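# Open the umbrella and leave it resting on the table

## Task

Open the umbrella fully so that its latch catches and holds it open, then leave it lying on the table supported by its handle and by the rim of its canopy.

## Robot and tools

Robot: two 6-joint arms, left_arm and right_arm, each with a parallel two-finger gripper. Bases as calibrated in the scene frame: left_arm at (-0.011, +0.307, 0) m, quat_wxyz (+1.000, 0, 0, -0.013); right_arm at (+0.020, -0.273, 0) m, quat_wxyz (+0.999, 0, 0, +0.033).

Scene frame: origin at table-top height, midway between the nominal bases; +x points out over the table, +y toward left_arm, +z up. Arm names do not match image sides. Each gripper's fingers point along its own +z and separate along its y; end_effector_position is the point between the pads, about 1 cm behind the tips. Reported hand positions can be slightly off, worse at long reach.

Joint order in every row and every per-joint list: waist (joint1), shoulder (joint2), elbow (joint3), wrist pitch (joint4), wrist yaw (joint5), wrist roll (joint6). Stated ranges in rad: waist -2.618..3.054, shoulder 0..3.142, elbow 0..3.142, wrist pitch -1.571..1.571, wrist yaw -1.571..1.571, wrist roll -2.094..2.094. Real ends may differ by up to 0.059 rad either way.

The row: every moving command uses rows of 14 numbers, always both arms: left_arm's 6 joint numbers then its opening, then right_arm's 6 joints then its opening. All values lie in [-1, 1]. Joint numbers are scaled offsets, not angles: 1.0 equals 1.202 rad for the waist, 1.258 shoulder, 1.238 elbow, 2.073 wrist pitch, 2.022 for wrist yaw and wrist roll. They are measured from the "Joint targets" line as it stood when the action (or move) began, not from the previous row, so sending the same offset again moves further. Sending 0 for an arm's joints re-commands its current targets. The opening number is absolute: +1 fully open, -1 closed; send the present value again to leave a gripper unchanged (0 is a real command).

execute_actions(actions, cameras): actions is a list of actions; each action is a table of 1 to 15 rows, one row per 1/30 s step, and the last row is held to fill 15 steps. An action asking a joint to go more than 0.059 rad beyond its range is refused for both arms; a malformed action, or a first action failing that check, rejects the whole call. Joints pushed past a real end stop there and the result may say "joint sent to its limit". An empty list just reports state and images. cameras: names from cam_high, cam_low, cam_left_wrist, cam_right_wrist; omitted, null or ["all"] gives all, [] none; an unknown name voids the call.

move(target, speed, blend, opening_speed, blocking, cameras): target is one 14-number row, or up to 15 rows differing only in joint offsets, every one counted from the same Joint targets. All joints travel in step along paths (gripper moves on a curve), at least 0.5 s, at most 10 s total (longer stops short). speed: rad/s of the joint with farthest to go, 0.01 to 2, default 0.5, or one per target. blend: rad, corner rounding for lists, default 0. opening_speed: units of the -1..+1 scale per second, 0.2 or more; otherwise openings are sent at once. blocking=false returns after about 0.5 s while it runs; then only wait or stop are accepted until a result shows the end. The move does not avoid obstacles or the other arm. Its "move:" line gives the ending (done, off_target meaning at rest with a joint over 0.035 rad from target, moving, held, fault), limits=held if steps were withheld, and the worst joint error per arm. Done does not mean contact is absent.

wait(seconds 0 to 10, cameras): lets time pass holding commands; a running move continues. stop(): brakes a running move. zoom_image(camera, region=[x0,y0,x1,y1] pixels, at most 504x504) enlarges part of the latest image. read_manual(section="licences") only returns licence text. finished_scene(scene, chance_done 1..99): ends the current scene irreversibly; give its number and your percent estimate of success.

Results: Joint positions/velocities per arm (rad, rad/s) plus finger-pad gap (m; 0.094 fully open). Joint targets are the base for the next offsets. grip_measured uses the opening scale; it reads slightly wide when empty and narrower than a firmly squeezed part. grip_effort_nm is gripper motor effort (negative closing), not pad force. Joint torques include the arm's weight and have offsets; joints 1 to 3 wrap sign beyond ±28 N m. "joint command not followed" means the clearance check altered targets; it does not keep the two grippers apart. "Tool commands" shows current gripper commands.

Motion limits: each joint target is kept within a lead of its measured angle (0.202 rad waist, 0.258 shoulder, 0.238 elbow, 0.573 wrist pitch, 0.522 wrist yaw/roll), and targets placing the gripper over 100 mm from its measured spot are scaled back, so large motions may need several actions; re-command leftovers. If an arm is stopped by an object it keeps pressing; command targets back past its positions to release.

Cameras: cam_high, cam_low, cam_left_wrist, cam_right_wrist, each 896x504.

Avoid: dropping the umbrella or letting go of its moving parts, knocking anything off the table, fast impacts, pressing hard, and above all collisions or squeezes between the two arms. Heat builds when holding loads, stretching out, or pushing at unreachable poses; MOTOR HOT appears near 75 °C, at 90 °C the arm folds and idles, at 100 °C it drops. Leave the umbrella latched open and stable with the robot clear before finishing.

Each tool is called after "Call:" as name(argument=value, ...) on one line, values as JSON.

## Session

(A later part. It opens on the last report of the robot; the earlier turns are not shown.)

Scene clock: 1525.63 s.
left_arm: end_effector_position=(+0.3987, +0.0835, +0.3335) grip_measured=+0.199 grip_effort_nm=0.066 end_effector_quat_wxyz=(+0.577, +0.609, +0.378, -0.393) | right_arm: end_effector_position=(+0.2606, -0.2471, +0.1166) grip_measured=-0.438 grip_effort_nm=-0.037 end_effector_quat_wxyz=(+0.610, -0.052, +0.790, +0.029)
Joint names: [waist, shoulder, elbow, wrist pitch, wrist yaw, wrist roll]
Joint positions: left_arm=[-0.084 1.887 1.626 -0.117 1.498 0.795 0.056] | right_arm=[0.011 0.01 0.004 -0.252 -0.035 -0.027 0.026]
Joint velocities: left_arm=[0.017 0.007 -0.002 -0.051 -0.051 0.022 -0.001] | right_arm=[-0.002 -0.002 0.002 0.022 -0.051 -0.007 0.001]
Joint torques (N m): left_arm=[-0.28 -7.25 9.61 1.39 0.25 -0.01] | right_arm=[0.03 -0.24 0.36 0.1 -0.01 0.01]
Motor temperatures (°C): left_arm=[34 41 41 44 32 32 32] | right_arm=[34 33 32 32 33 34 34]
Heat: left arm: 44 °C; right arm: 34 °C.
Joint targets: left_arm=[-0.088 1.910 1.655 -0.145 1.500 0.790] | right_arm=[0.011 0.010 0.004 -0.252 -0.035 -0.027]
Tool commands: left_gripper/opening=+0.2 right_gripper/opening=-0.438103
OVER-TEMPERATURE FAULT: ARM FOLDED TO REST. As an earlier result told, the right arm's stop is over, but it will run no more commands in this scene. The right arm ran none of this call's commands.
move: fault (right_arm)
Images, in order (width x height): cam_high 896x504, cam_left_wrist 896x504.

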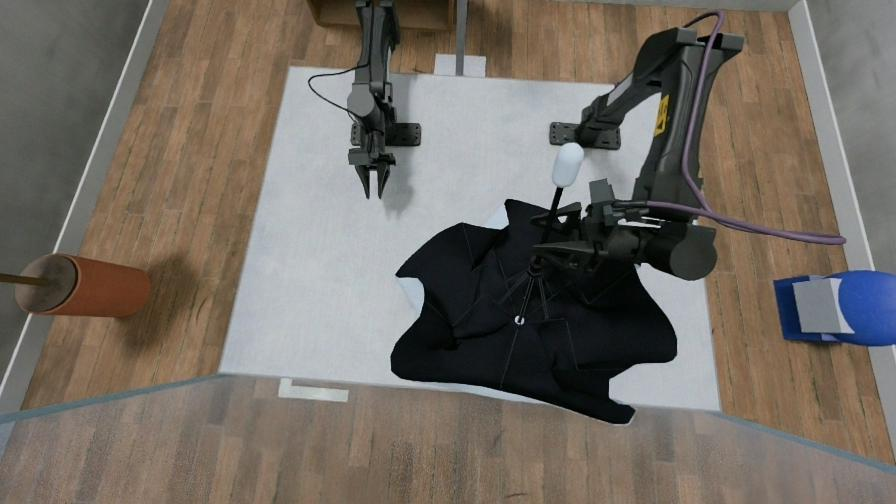

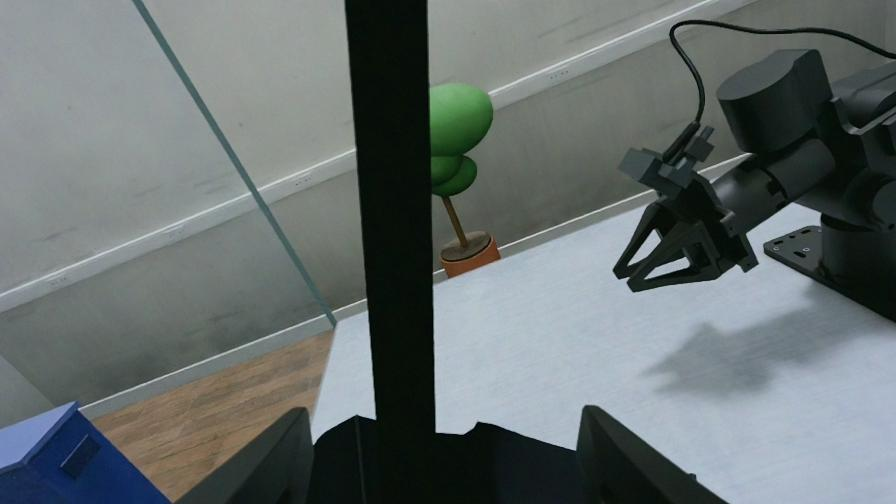

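Call:
move(target=[0.0250, 0.1828, -0.0670, 0.1438, 0, 0.0089, 0.2, 0, 0, 0, 0, 0, 0, -0.438], speed=0.15, cameras=["cam_high", "cam_left_wrist"])

Call:
zoom_image(camera="cam_left_wrist", region=[200, 100, 700, 504])

Scene clock: 1541.67 s.
left_arm: end_effector_position=(+0.4476, +0.0875, +0.2437) grip_measured=+0.199 grip_effort_nm=0.066 end_effector_quat_wxyz=(+0.585, +0.609, +0.377, -0.380) | right_arm: end_effector_position=(+0.2606, -0.2471, +0.1166) grip_measured=-0.438 grip_effort_nm=-0.037 end_effector_quat_wxyz=(+0.610, -0.052, +0.790, +0.029)
Joint names: [waist, shoulder, elbow, wrist pitch, wrist yaw, wrist roll]
Joint positions: left_arm=[-0.065 2.115 1.59 0.16 1.498 0.805 0.056] | right_arm=[0.011 0.01 0.004 -0.252 -0.035 -0.027 0.026]
Joint velocities: left_arm=[0.002 0.002 0.007 0.022 -0.007 -0.007 -0.001] | right_arm=[-0.007 -0.002 -0.017 0.007 0.037 -0.022 0]
Joint torques (N m): left_arm=[0.65 -8.64 5.68 1.61 0.24 0.06] | right_arm=[0.01 -0.24 0.35 0.1 0 0.01]
Motor temperatures (°C): left_arm=[34 41 42 44 32 32 32] | right_arm=[34 33 32 32 33 34 34]
Heat: left arm: 44 °C; right arm: 34 °C.
Joint targets: left_arm=[-0.057 2.140 1.572 0.153 1.500 0.808] | right_arm=[0.011 0.010 0.004 -0.252 -0.035 -0.027]
Tool commands: left_gripper/opening=+0.2 right_gripper/opening=-0.438103
OVER-TEMPERATURE FAULT: ARM FOLDED TO REST. As an earlier result told, the right arm's stop is over, but it will run no more commands in this scene. The right arm ran none of this call's commands.
move: fault (right_arm)
Images, in order (width x height): cam_high 896x504, cam_left_wrist 896x504.

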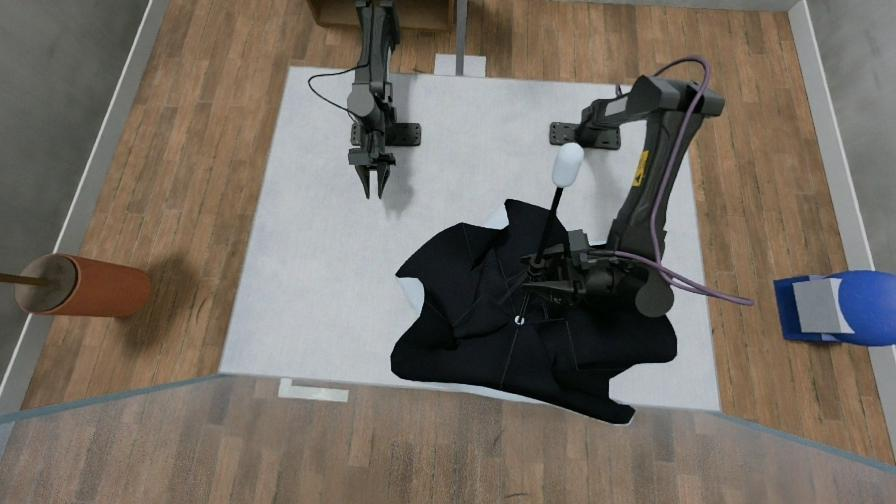

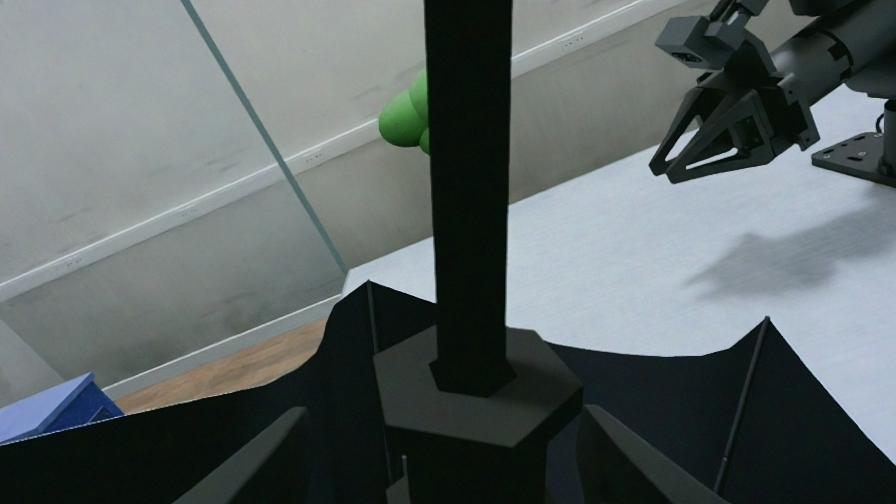

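Scaled by 1.008 from the camera's 896x504 image, which has a finer 1280x720 frame.

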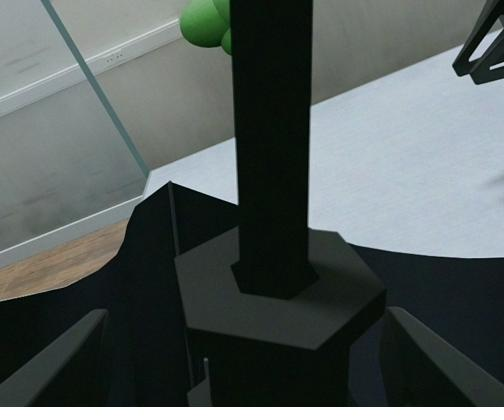

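Call:
zoom_image(camera="cam_left_wrist", region=[340, 300, 640, 504])

Scaled by 1.680 from the camera's 896x504 image, which has a finer 1280x720 frame.

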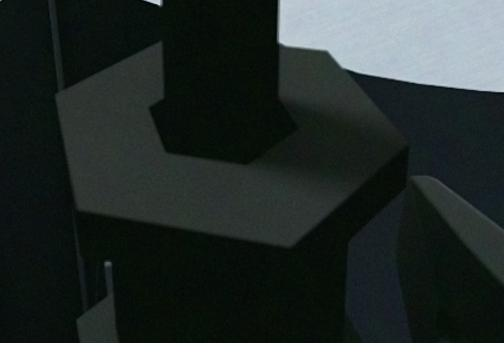

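Call:
move(target=[-0.0097, -0.1741, -0.2609, 0.2016, -0.1320, -0.1499, 0.2, 0, 0, 0, 0, 0, 0, -0.438], speed=0.15, cameras=["cam_high", "cam_left_wrist"])

Call:
zoom_image(camera="cam_left_wrist", region=[340, 300, 640, 504])

Scene clock: 1592.43 s.
left_arm: end_effector_position=(+0.4454, +0.0970, +0.2436) grip_measured=+0.199 grip_effort_nm=0.056 end_effector_quat_wxyz=(+0.624, +0.551, +0.462, -0.306) | right_arm: end_effector_position=(+0.2606, -0.2471, +0.1166) grip_measured=-0.438 grip_effort_nm=-0.032 end_effector_quat_wxyz=(+0.610, -0.052, +0.790, +0.029)
Joint names: [waist, shoulder, elbow, wrist pitch, wrist yaw, wrist roll]
Joint positions: left_arm=[-0.065 1.948 1.269 0.575 1.238 0.514 0.056] | right_arm=[0.011 0.01 0.004 -0.252 -0.035 -0.027 0.026]
Joint velocities: left_arm=[-0.002 -0.017 -0.017 0.007 -0.037 0.022 0] | right_arm=[-0.017 -0.027 -0.017 -0.037 0.051 -0.022 0]
Joint torques (N m): left_arm=[-0.34 -11.11 5.35 1.88 0.03 -0.06] | right_arm=[0.05 -0.23 0.39 0.11 0.01 0.02]
Motor temperatures (°C): left_arm=[34 43 42 43 32 32 31] | right_arm=[34 33 32 32 33 34 34]
Heat: left arm: 43 °C; right arm: 34 °C.
Joint targets: left_arm=[-0.069 1.921 1.249 0.571 1.233 0.505] | right_arm=[0.011 0.010 0.004 -0.252 -0.035 -0.027]
Tool commands: left_gripper/opening=+0.2 right_gripper/opening=-0.438103
OVER-TEMPERATURE FAULT: ARM FOLDED TO REST. As an earlier result told, the right arm's stop is over, but it will run no more commands in this scene. The right arm ran none of this call's commands.
move: fault (right_arm)
Images, in order (width x height): cam_high 896x504, cam_left_wrist 896x504.

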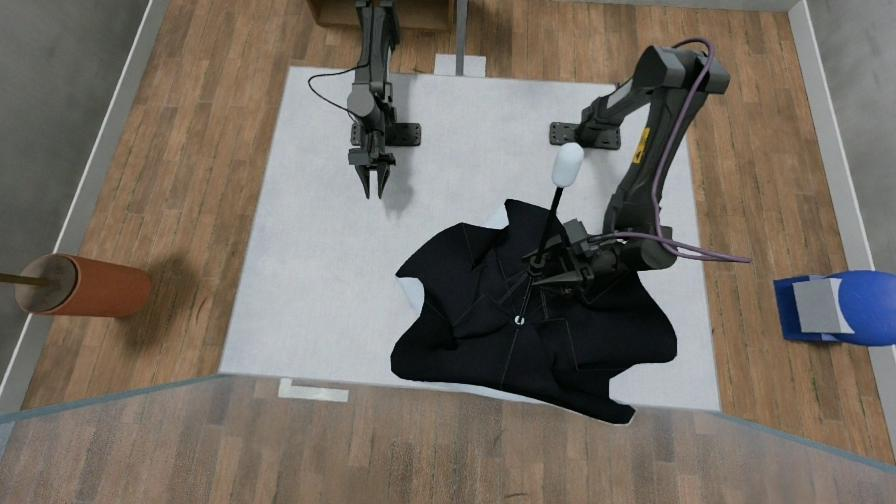

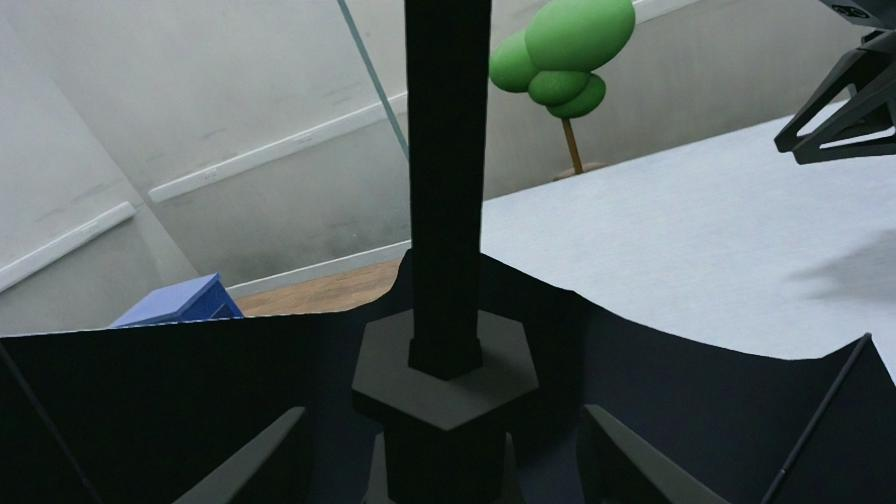

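Scaled by 1.680 from the camera's 896x504 image, which has a finer 1280x720 frame.

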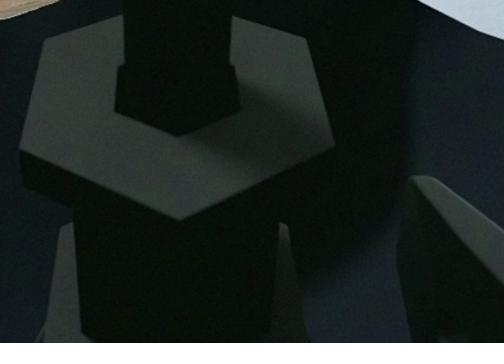

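Call:
zoom_image(camera="cam_left_wrist", region=[340, 400, 560, 504])

Scaled by 2.291 from the camera's 896x504 image, which has a finer 1280x720 frame.

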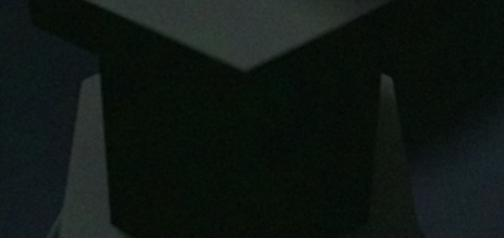

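Call:
move(target=[0.0100, -0.0254, -0.0077, -0.0125, 0.0049, 0.0025, 0.2, 0, 0, 0, 0, 0, 0, -0.438], speed=0.15, cameras=["cam_high", "cam_left_wrist"])

Call:
zoom_image(camera="cam_left_wrist", region=[340, 300, 640, 504])

Scene clock: 1619.60 s.
left_arm: end_effector_position=(+0.4400, +0.0976, +0.2552) grip_measured=+0.199 grip_effort_nm=0.061 end_effector_quat_wxyz=(+0.629, +0.553, +0.456, -0.301) | right_arm: end_effector_position=(+0.2606, -0.2471, +0.1166) grip_measured=-0.438 grip_effort_nm=-0.037 end_effector_quat_wxyz=(+0.610, -0.052, +0.790, +0.029)
Joint names: [waist, shoulder, elbow, wrist pitch, wrist yaw, wrist roll]
Joint positions: left_arm=[-0.065 1.914 1.26 0.572 1.237 0.514 0.056] | right_arm=[0.011 0.01 0.004 -0.252 -0.035 -0.027 0.026]
Joint velocities: left_arm=[-0.012 -0.002 -0.027 -0.007 -0.022 0.022 0] | right_arm=[-0.017 0.007 -0.007 -0.037 0.007 0.007 0]
Joint torques (N m): left_arm=[0.72 -10.71 5.35 1.64 0.11 0.01] | right_arm=[0.02 -0.24 0.36 0.11 0.01 0.02]
Motor temperatures (°C): left_arm=[34 45 41 45 32 32 31] | right_arm=[34 32 32 32 33 34 34]
Heat: left arm: 45 °C; right arm: 34 °C.
Joint targets: left_arm=[-0.057 1.889 1.239 0.545 1.243 0.510] | right_arm=[0.011 0.010 0.004 -0.252 -0.035 -0.027]
Tool commands: left_gripper/opening=+0.2 right_gripper/opening=-0.438103
OVER-TEMPERATURE FAULT: ARM FOLDED TO REST. As an earlier result told, the right arm's stop is over, but it will run no more commands in this scene. The right arm ran none of this call's commands.
move: fault (right_arm)
Images, in order (width x height): cam_high 896x504, cam_left_wrist 896x504.

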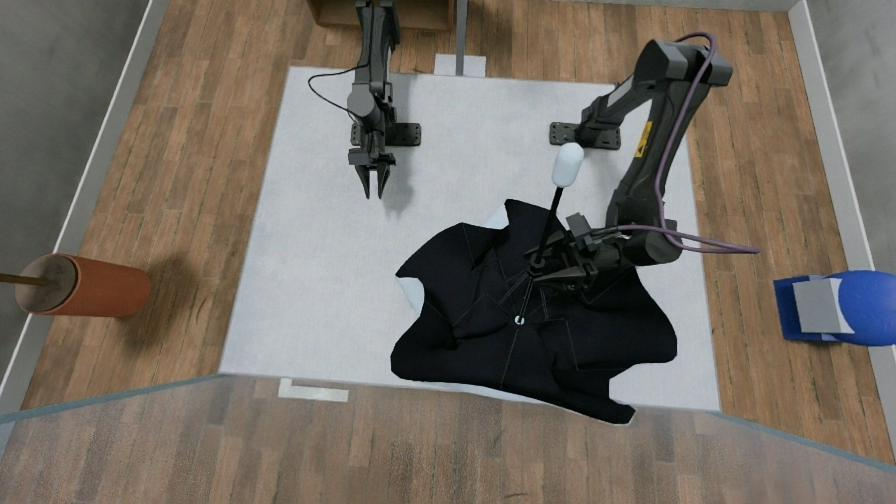

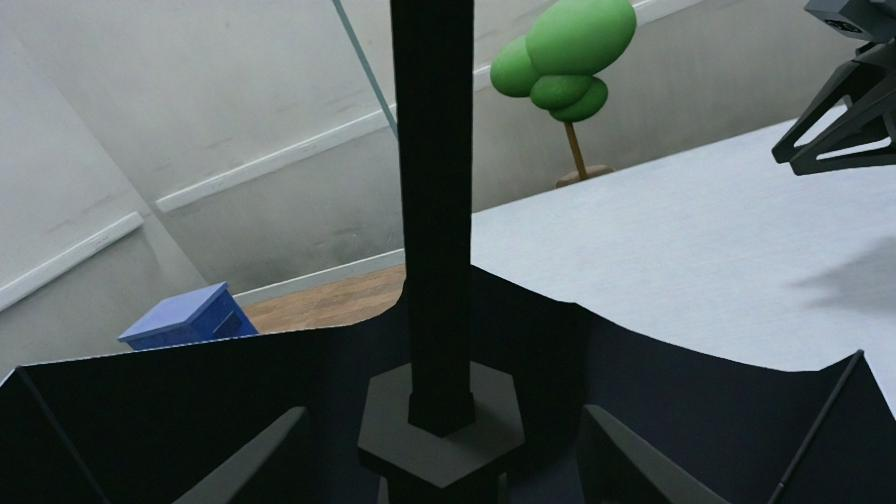

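Scaled by 1.680 from the camera's 896x504 image, which has a finer 1280x720 frame.

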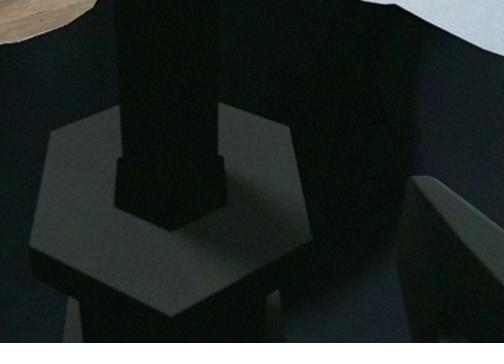

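Call:
move(target=[0.0150, 0, 0, -0.0106, 0.004, 0, 0.2, 0, 0, 0, 0, 0, 0, -0.438], speed=0.15, cameras=["cam_left_wrist"])

Call:
zoom_image(camera="cam_left_wrist", region=[340, 300, 640, 504])

Scene clock: 1625.90 s.
left_arm: end_effector_position=(+0.4427, +0.1060, +0.2525) grip_measured=+0.199 grip_effort_nm=0.056 end_effector_quat_wxyz=(+0.626, +0.547, +0.466, -0.303) | right_arm: end_effector_position=(+0.2606, -0.2471, +0.1166) grip_measured=-0.438 grip_effort_nm=-0.037 end_effector_quat_wxyz=(+0.610, -0.052, +0.790, +0.029)
Joint names: [waist, shoulder, elbow, wrist pitch, wrist yaw, wrist roll]
Joint positions: left_arm=[-0.046 1.914 1.26 0.55 1.242 0.514 0.056] | right_arm=[0.011 0.01 0.004 -0.252 -0.035 -0.027 0.026]
Joint velocities: left_arm=[-0.002 0.007 0.007 -0.081 0.066 -0.037 -0.001] | right_arm=[0.017 -0.022 -0.002 -0.007 -0.007 0.022 0]
Joint torques (N m): left_arm=[0.58 -10.73 5.37 1.61 0.12 0.01] | right_arm=[0.05 -0.24 0.38 0.11 -0.01 0.01]
Motor temperatures (°C): left_arm=[34 45 41 44 32 32 31] | right_arm=[34 32 32 32 33 34 34]
Heat: left arm: 45 °C; right arm: 34 °C.
Joint targets: left_arm=[-0.039 1.889 1.239 0.523 1.251 0.510] | right_arm=[0.011 0.010 0.004 -0.252 -0.035 -0.027]
Tool commands: left_gripper/opening=+0.2 right_gripper/opening=-0.438103
OVER-TEMPERATURE FAULT: ARM FOLDED TO REST. As an earlier result told, the right arm's stop is over, but it will run no more commands in this scene. The right arm ran none of this call's commands.
move: fault (right_arm)
Images, in order (width x height): cam_left_wrist 896x504.

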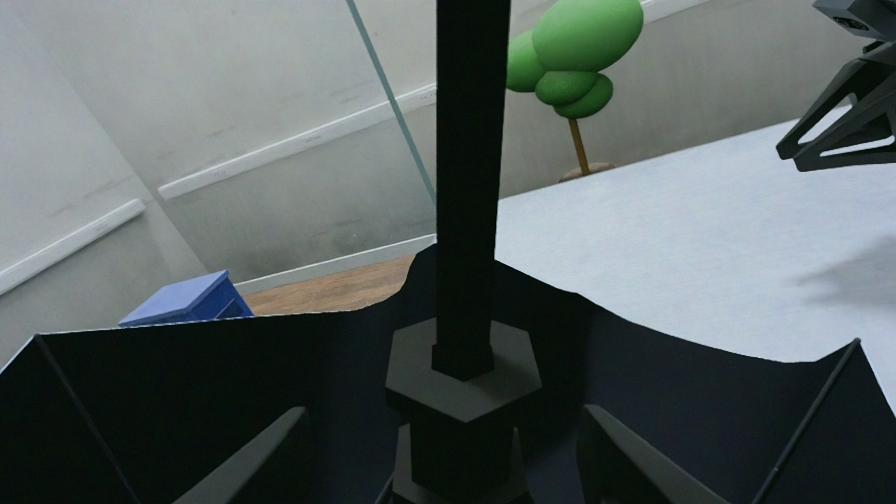

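Scaled by 1.680 from the camera's 896x504 image, which has a finer 1280x720 frame.

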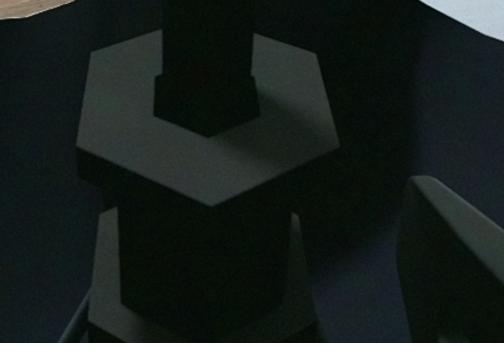

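Call:
move(target=[-0.0191, 0, 0, 0, 0, 0, 0.2, 0, 0, 0, 0, 0, 0, -0.438], speed=0.15, cameras=["cam_left_wrist"])

Call:
zoom_image(camera="cam_left_wrist", region=[340, 300, 640, 504])

Scene clock: 1630.87 s.
left_arm: end_effector_position=(+0.4407, +0.1018, +0.2523) grip_measured=+0.199 grip_effort_nm=0.061 end_effector_quat_wxyz=(+0.624, +0.549, +0.464, -0.306) | right_arm: end_effector_position=(+0.2606, -0.2471, +0.1166) grip_measured=-0.438 grip_effort_nm=-0.027 end_effector_quat_wxyz=(+0.610, -0.052, +0.790, +0.029)
Joint names: [waist, shoulder, elbow, wrist pitch, wrist yaw, wrist roll]
Joint positions: left_arm=[-0.055 1.914 1.26 0.548 1.243 0.514 0.056] | right_arm=[0.011 0.01 0.004 -0.252 -0.035 -0.027 0.026]
Joint velocities: left_arm=[-0.002 0.002 -0.032 -0.037 0.022 -0.007 0] | right_arm=[-0.007 -0.012 0.002 0.007 -0.081 0.022 0.001]
Joint torques (N m): left_arm=[-0.61 -10.73 5.37 1.64 0.14 0.01] | right_arm=[0.03 -0.27 0.39 0.11 0.01 0.01]
Motor temperatures (°C): left_arm=[34 45 41 44 32 32 31] | right_arm=[34 32 32 32 33 34 34]
Heat: left arm: 45 °C; right arm: 34 °C.
Joint targets: left_arm=[-0.062 1.889 1.239 0.523 1.251 0.510] | right_arm=[0.011 0.010 0.004 -0.252 -0.035 -0.027]
Tool commands: left_gripper/opening=+0.2 right_gripper/opening=-0.438103
OVER-TEMPERATURE FAULT: ARM FOLDED TO REST. As an earlier result told, the right arm's stop is over, but it will run no more commands in this scene. The right arm ran none of this call's commands.
move: fault (right_arm)
Images, in order (width x height): cam_left_wrist 896x504.

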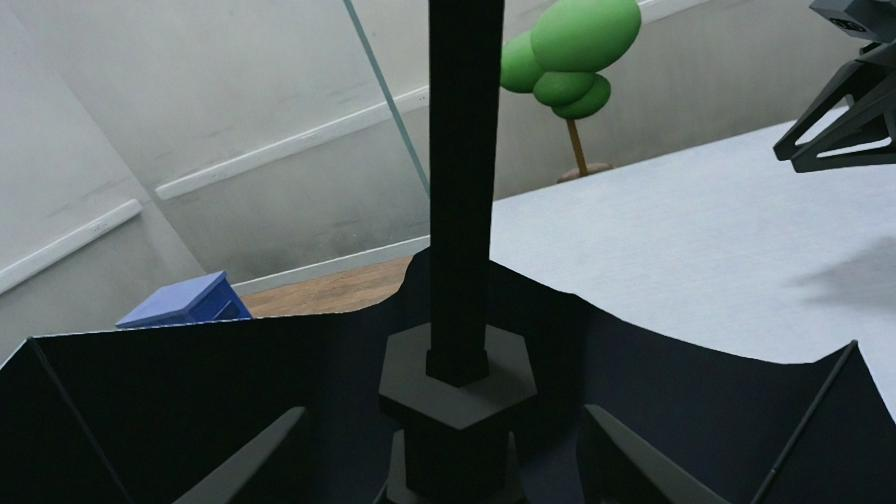

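Scaled by 1.680 from the camera's 896x504 image, which has a finer 1280x720 frame.

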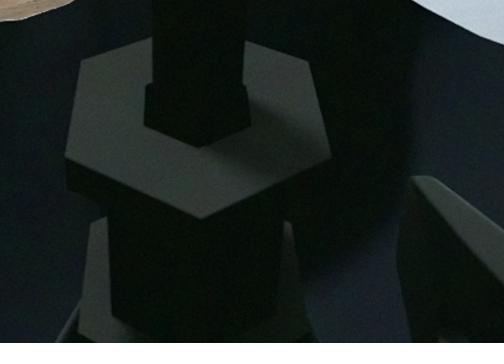

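Call:
move(target=[0, 0, 0, 0, 0, 0, -0.45, 0, 0, 0, 0, 0, 0, -0.438], speed=0.15, opening_speed=0.6, cameras=["cam_left_wrist"])

Call:
zoom_image(camera="cam_left_wrist", region=[340, 300, 640, 504])

Scene clock: 1633.83 s.
left_arm: end_effector_position=(+0.4399, +0.1016, +0.2521) grip_measured=-0.449 grip_effort_nm=-0.090 end_effector_quat_wxyz=(+0.623, +0.550, +0.464, -0.308) | right_arm: end_effector_position=(+0.2606, -0.2471, +0.1166) grip_measured=-0.438 grip_effort_nm=-0.032 end_effector_quat_wxyz=(+0.610, -0.052, +0.790, +0.029)
Joint names: [waist, shoulder, elbow, wrist pitch, wrist yaw, wrist roll]
Joint positions: left_arm=[-0.055 1.914 1.26 0.546 1.247 0.514 0.026] | right_arm=[0.011 0.01 0.004 -0.252 -0.035 -0.027 0.026]
Joint velocities: left_arm=[-0.017 -0.012 -0.002 0.007 -0.022 -0.051 -0.001] | right_arm=[0.017 0.002 -0.002 -0.007 -0.022 -0.037 -0.001]
Joint torques (N m): left_arm=[-0.59 -10.73 5.37 1.65 0.11 0] | right_arm=[0.02 -0.25 0.4 0.11 0 0.02]
Motor temperatures (°C): left_arm=[34 45 41 44 32 32 31] | right_arm=[34 32 32 32 33 34 34]
Heat: left arm: 45 °C; right arm: 34 °C.
Joint targets: left_arm=[-0.062 1.889 1.239 0.523 1.251 0.510] | right_arm=[0.011 0.010 0.004 -0.252 -0.035 -0.027]
Tool commands: left_gripper/opening=-0.45 right_gripper/opening=-0.438103
OVER-TEMPERATURE FAULT: ARM FOLDED TO REST. As an earlier result told, the right arm's stop is over, but it will run no more commands in this scene. The right arm ran none of this call's commands.
move: fault (right_arm)
Images, in order (width x height): cam_left_wrist 896x504.

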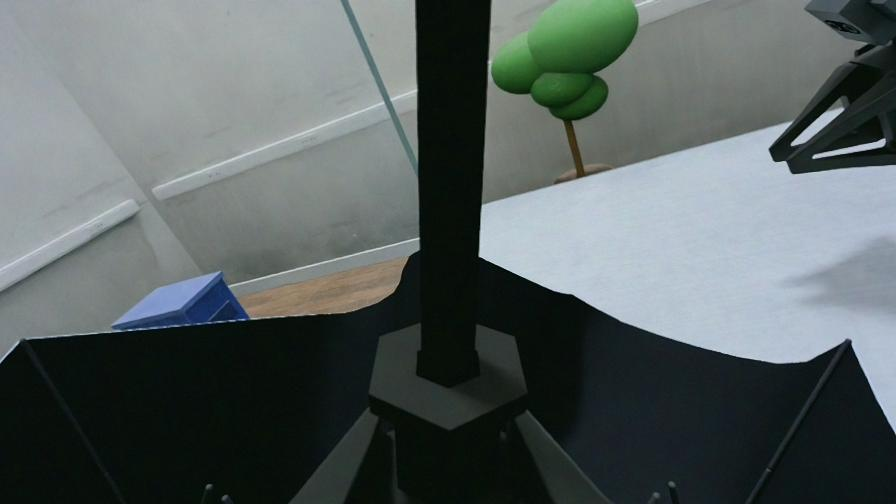

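Scaled by 1.680 from the camera's 896x504 image, which has a finer 1280x720 frame.

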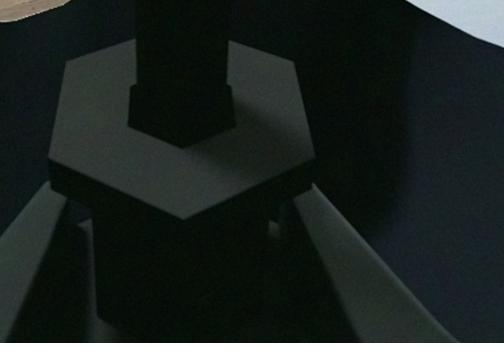

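Call:
move(target=[0, 0, 0, 0, 0, 0, -0.72, 0, 0, 0, 0, 0, 0, -0.438], speed=0.15, opening_speed=0.3, cameras=["cam_left_wrist", "cam_high"])

Call:
zoom_image(camera="cam_left_wrist", region=[340, 300, 640, 504])

Scene clock: 1637.40 s.
left_arm: end_effector_position=(+0.4398, +0.1016, +0.2520) grip_measured=-0.497 grip_effort_nm=-1.033 end_effector_quat_wxyz=(+0.623, +0.550, +0.464, -0.308) | right_arm: end_effector_position=(+0.2606, -0.2471, +0.1166) grip_measured=-0.438 grip_effort_nm=-0.027 end_effector_quat_wxyz=(+0.610, -0.052, +0.790, +0.029)
Joint names: [waist, shoulder, elbow, wrist pitch, wrist yaw, wrist roll]
Joint positions: left_arm=[-0.055 1.914 1.26 0.545 1.248 0.514 0.024] | right_arm=[0.011 0.01 0.004 -0.252 -0.035 -0.027 0.026]
Joint velocities: left_arm=[0.002 0.002 0.012 0.022 -0.037 0.051 0] | right_arm=[-0.002 -0.012 0.002 -0.051 -0.066 0.022 -0.001]
Joint torques (N m): left_arm=[-0.61 -10.74 5.37 1.66 0.1 0.01] | right_arm=[-0.05 -0.23 0.39 0.11 0 0.02]
Motor temperatures (°C): left_arm=[34 45 41 44 32 32 31] | right_arm=[34 32 32 32 33 34 34]
Heat: left arm: 45 °C; right arm: 34 °C.
Joint targets: left_arm=[-0.062 1.889 1.239 0.523 1.251 0.510] | right_arm=[0.011 0.010 0.004 -0.252 -0.035 -0.027]
Tool commands: left_gripper/opening=-0.72 right_gripper/opening=-0.438102
OVER-TEMPERATURE FAULT: ARM FOLDED TO REST. As an earlier result told, the right arm's stop is over, but it will run no more commands in this scene. The right arm ran none of this call's commands.
move: fault (right_arm)
Images, in order (width x height): cam_high 896x504, cam_left_wrist 896x504.

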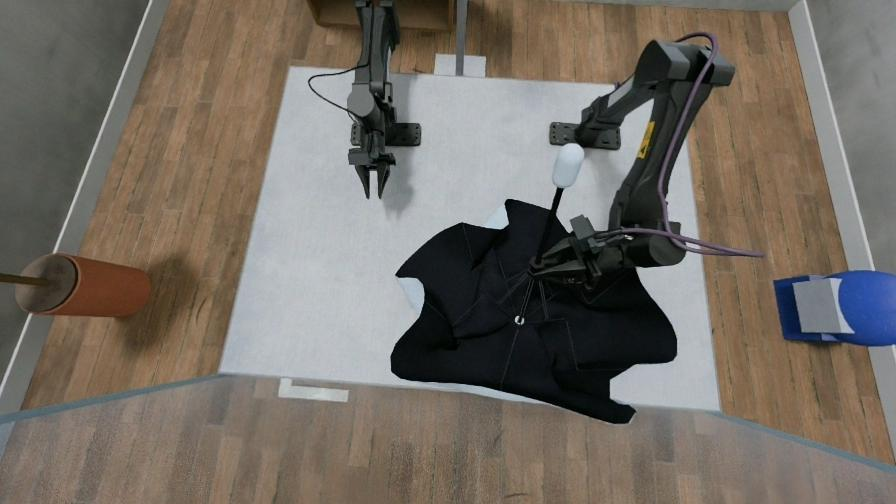

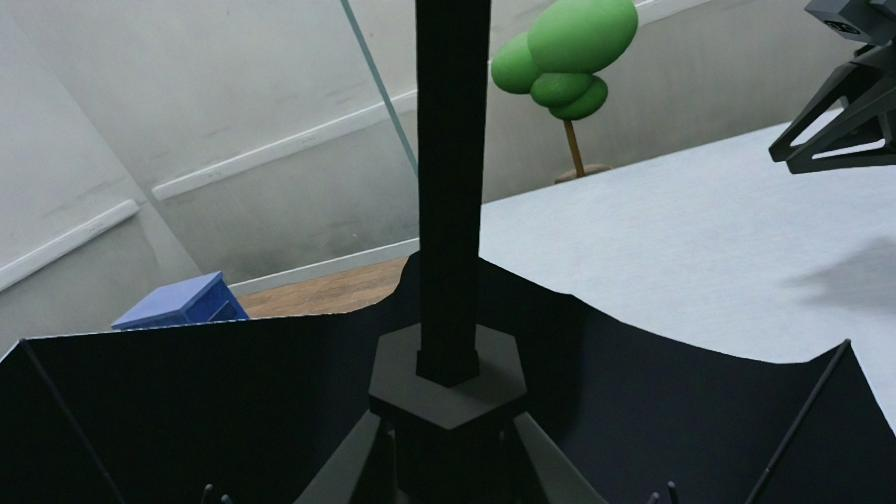

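Scaled by 1.680 from the camera's 896x504 image, which has a finer 1280x720 frame.

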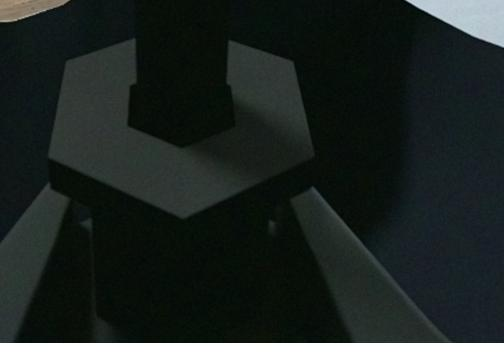

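Call:
move(target=[0.0699, 0.3386, 0.5824, -0.1259, 0.0440, -0.2127, -0.72, 0, 0, 0, 0, 0, 0, -0.438], speed=0.15)

Call:
zoom_image(camera="cam_left_wrist", region=[240, 100, 640, 504])

Scene clock: 1679.33 s.
left_arm: end_effector_position=(+0.5390, +0.1258, +0.2794) grip_measured=-0.500 grip_effort_nm=-1.033 end_effector_quat_wxyz=(+0.545, +0.451, +0.552, -0.441) | right_arm: end_effector_position=(+0.2606, -0.2471, +0.1166) grip_measured=-0.438 grip_effort_nm=-0.032 end_effector_quat_wxyz=(+0.610, -0.052, +0.790, +0.029)
Joint names: [waist, shoulder, elbow, wrist pitch, wrist yaw, wrist roll]
Joint positions: left_arm=[0.012 2.286 1.928 0.275 1.35 0.086 0.024] | right_arm=[0.011 0.01 0.004 -0.252 -0.035 -0.027 0.026]
Joint velocities: left_arm=[-0.007 -0.007 -0.012 -0.022 -0.051 -0.022 -0.001] | right_arm=[-0.017 -0.007 -0.012 -0.081 -0.081 0.007 0]
Joint torques (N m): left_arm=[0.92 -9.72 9.98 1.67 -0.04 -0.01] | right_arm=[-0.01 -0.18 0.36 0.11 0.01 0.01]
Motor temperatures (°C): left_arm=[34 45 42 43 32 32 33] | right_arm=[34 32 32 32 33 34 34]
Heat: left arm: 45 °C; right arm: 34 °C.
Joint targets: left_arm=[0.022 2.315 1.960 0.262 1.340 0.080] | right_arm=[0.011 0.010 0.004 -0.252 -0.035 -0.027]
Tool commands: left_gripper/opening=-0.72 right_gripper/opening=-0.438103
OVER-TEMPERATURE FAULT: ARM FOLDED TO REST. As an earlier result told, the right arm's stop is over, but it will run no more commands in this scene. The right arm ran none of this call's commands.
move: fault (right_arm)

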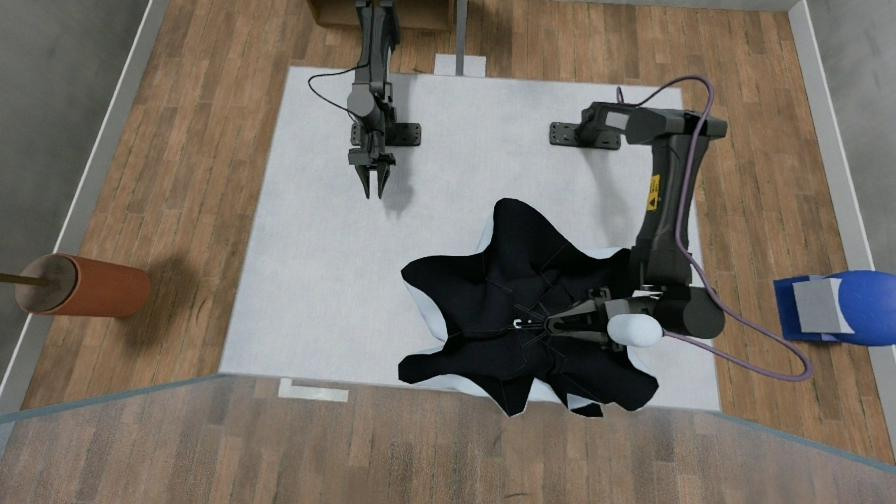

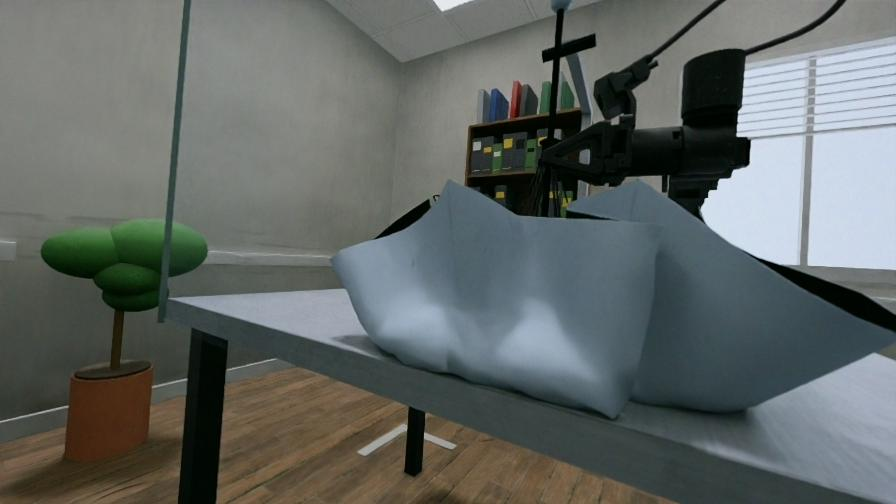

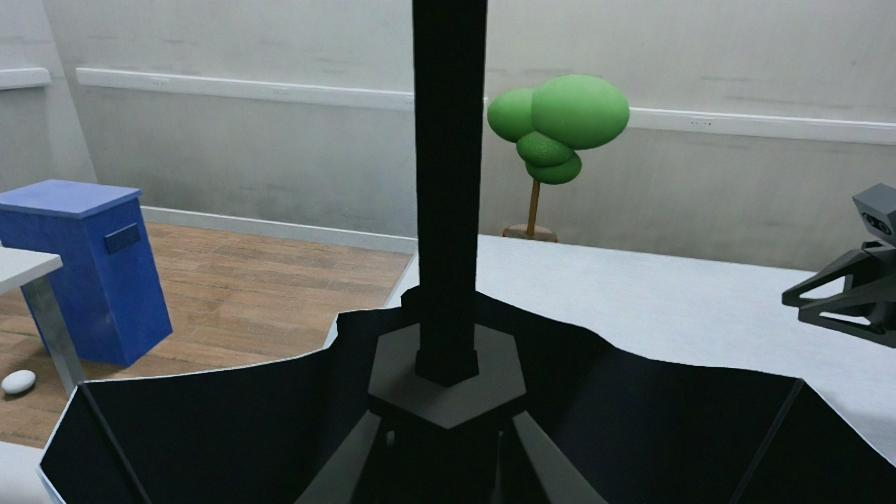

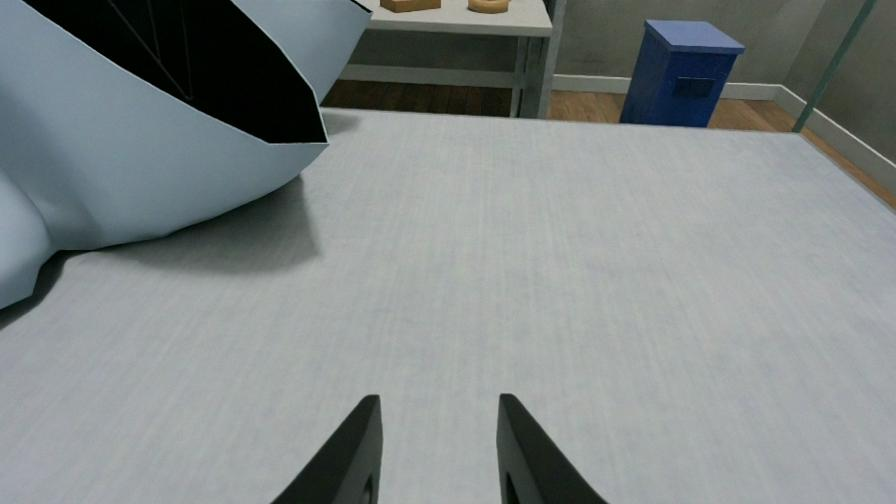

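Scaled by 1.248 from the camera's 896x504 image, which has a finer 1280x720 frame.

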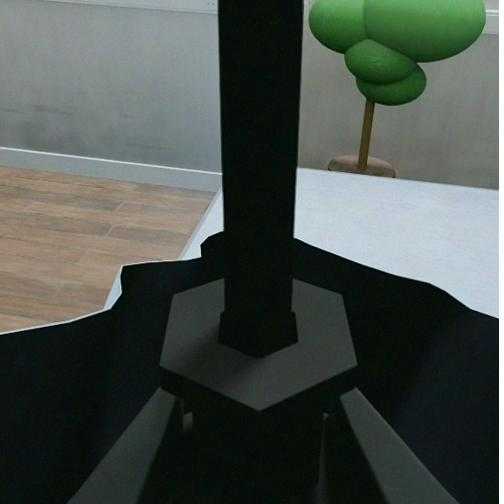

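Call:
move(target=[0, -0.0076, 0.0834, -0.0545, 0, 0, -0.72, 0, 0, 0, 0, 0, 0, -0.438], speed=0.1, cameras=["cam_high", "cam_low", "cam_left_wrist"])

Scene clock: 1709.83 s.
left_arm: end_effector_position=(+0.5422, +0.1260, +0.2973) grip_measured=-0.500 grip_effort_nm=-1.043 end_effector_quat_wxyz=(+0.535, +0.442, +0.564, -0.448) | right_arm: end_effector_position=(+0.2606, -0.2471, +0.1166) grip_measured=-0.438 grip_effort_nm=-0.032 end_effector_quat_wxyz=(+0.610, -0.052, +0.790, +0.029)
Joint names: [waist, shoulder, elbow, wrist pitch, wrist yaw, wrist roll]
Joint positions: left_arm=[0.012 2.291 2.024 0.148 1.345 0.084 0.024] | right_arm=[0.011 0.01 0.004 -0.252 -0.035 -0.027 0.026]
Joint velocities: left_arm=[-0.002 0.007 0.002 -0.037 0.037 -0.022 -0.001] | right_arm=[-0.007 0.002 0.002 -0.066 -0.051 -0.051 0]
Joint torques (N m): left_arm=[0.94 -10.8 10.61 1.84 0.03 0] | right_arm=[-0.02 -0.21 0.36 0.11 -0.02 0.03]
Motor temperatures (°C): left_arm=[34 42 43 43 32 32 33] | right_arm=[34 32 32 32 33 34 34]
Heat: left arm: 43 °C; right arm: 34 °C.
Joint targets: left_arm=[0.022 2.305 2.063 0.149 1.340 0.080] | right_arm=[0.011 0.010 0.004 -0.252 -0.035 -0.027]
Tool commands: left_gripper/opening=-0.72 right_gripper/opening=-0.438103
OVER-TEMPERATURE FAULT: ARM FOLDED TO REST. As an earlier result told, the right arm's stop is over, but it will run no more commands in this scene. The right arm ran none of this call's commands.
move: fault (right_arm), off_target (left_arm); left_arm: the elbow is farthest, 0.039 rad from its target
Images, in order (width x height): cam_high 896x504, cam_low 896x504, cam_left_wrist 896x504.

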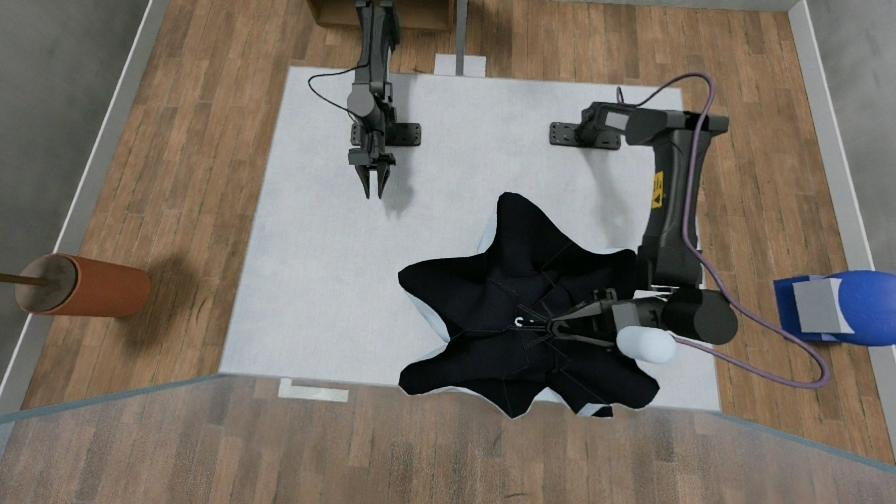

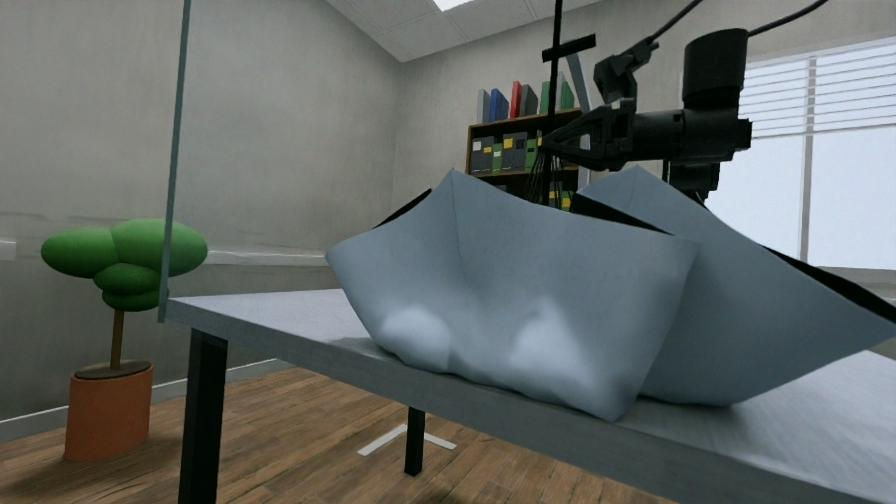

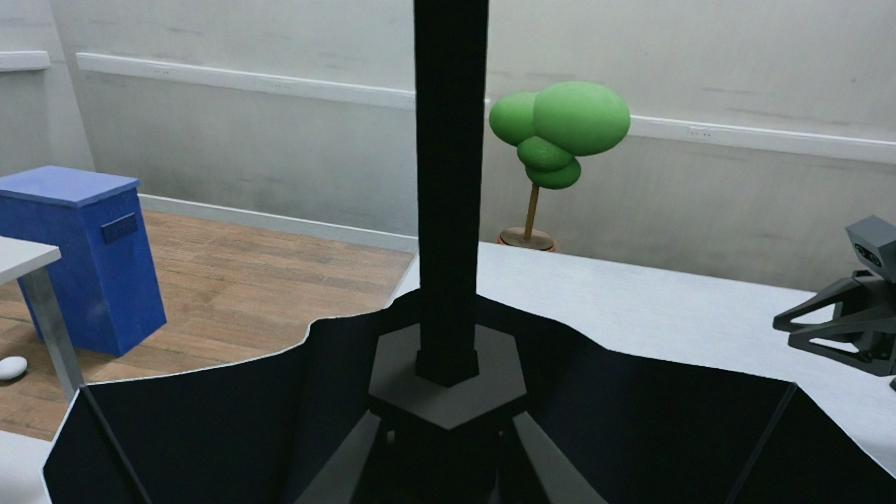

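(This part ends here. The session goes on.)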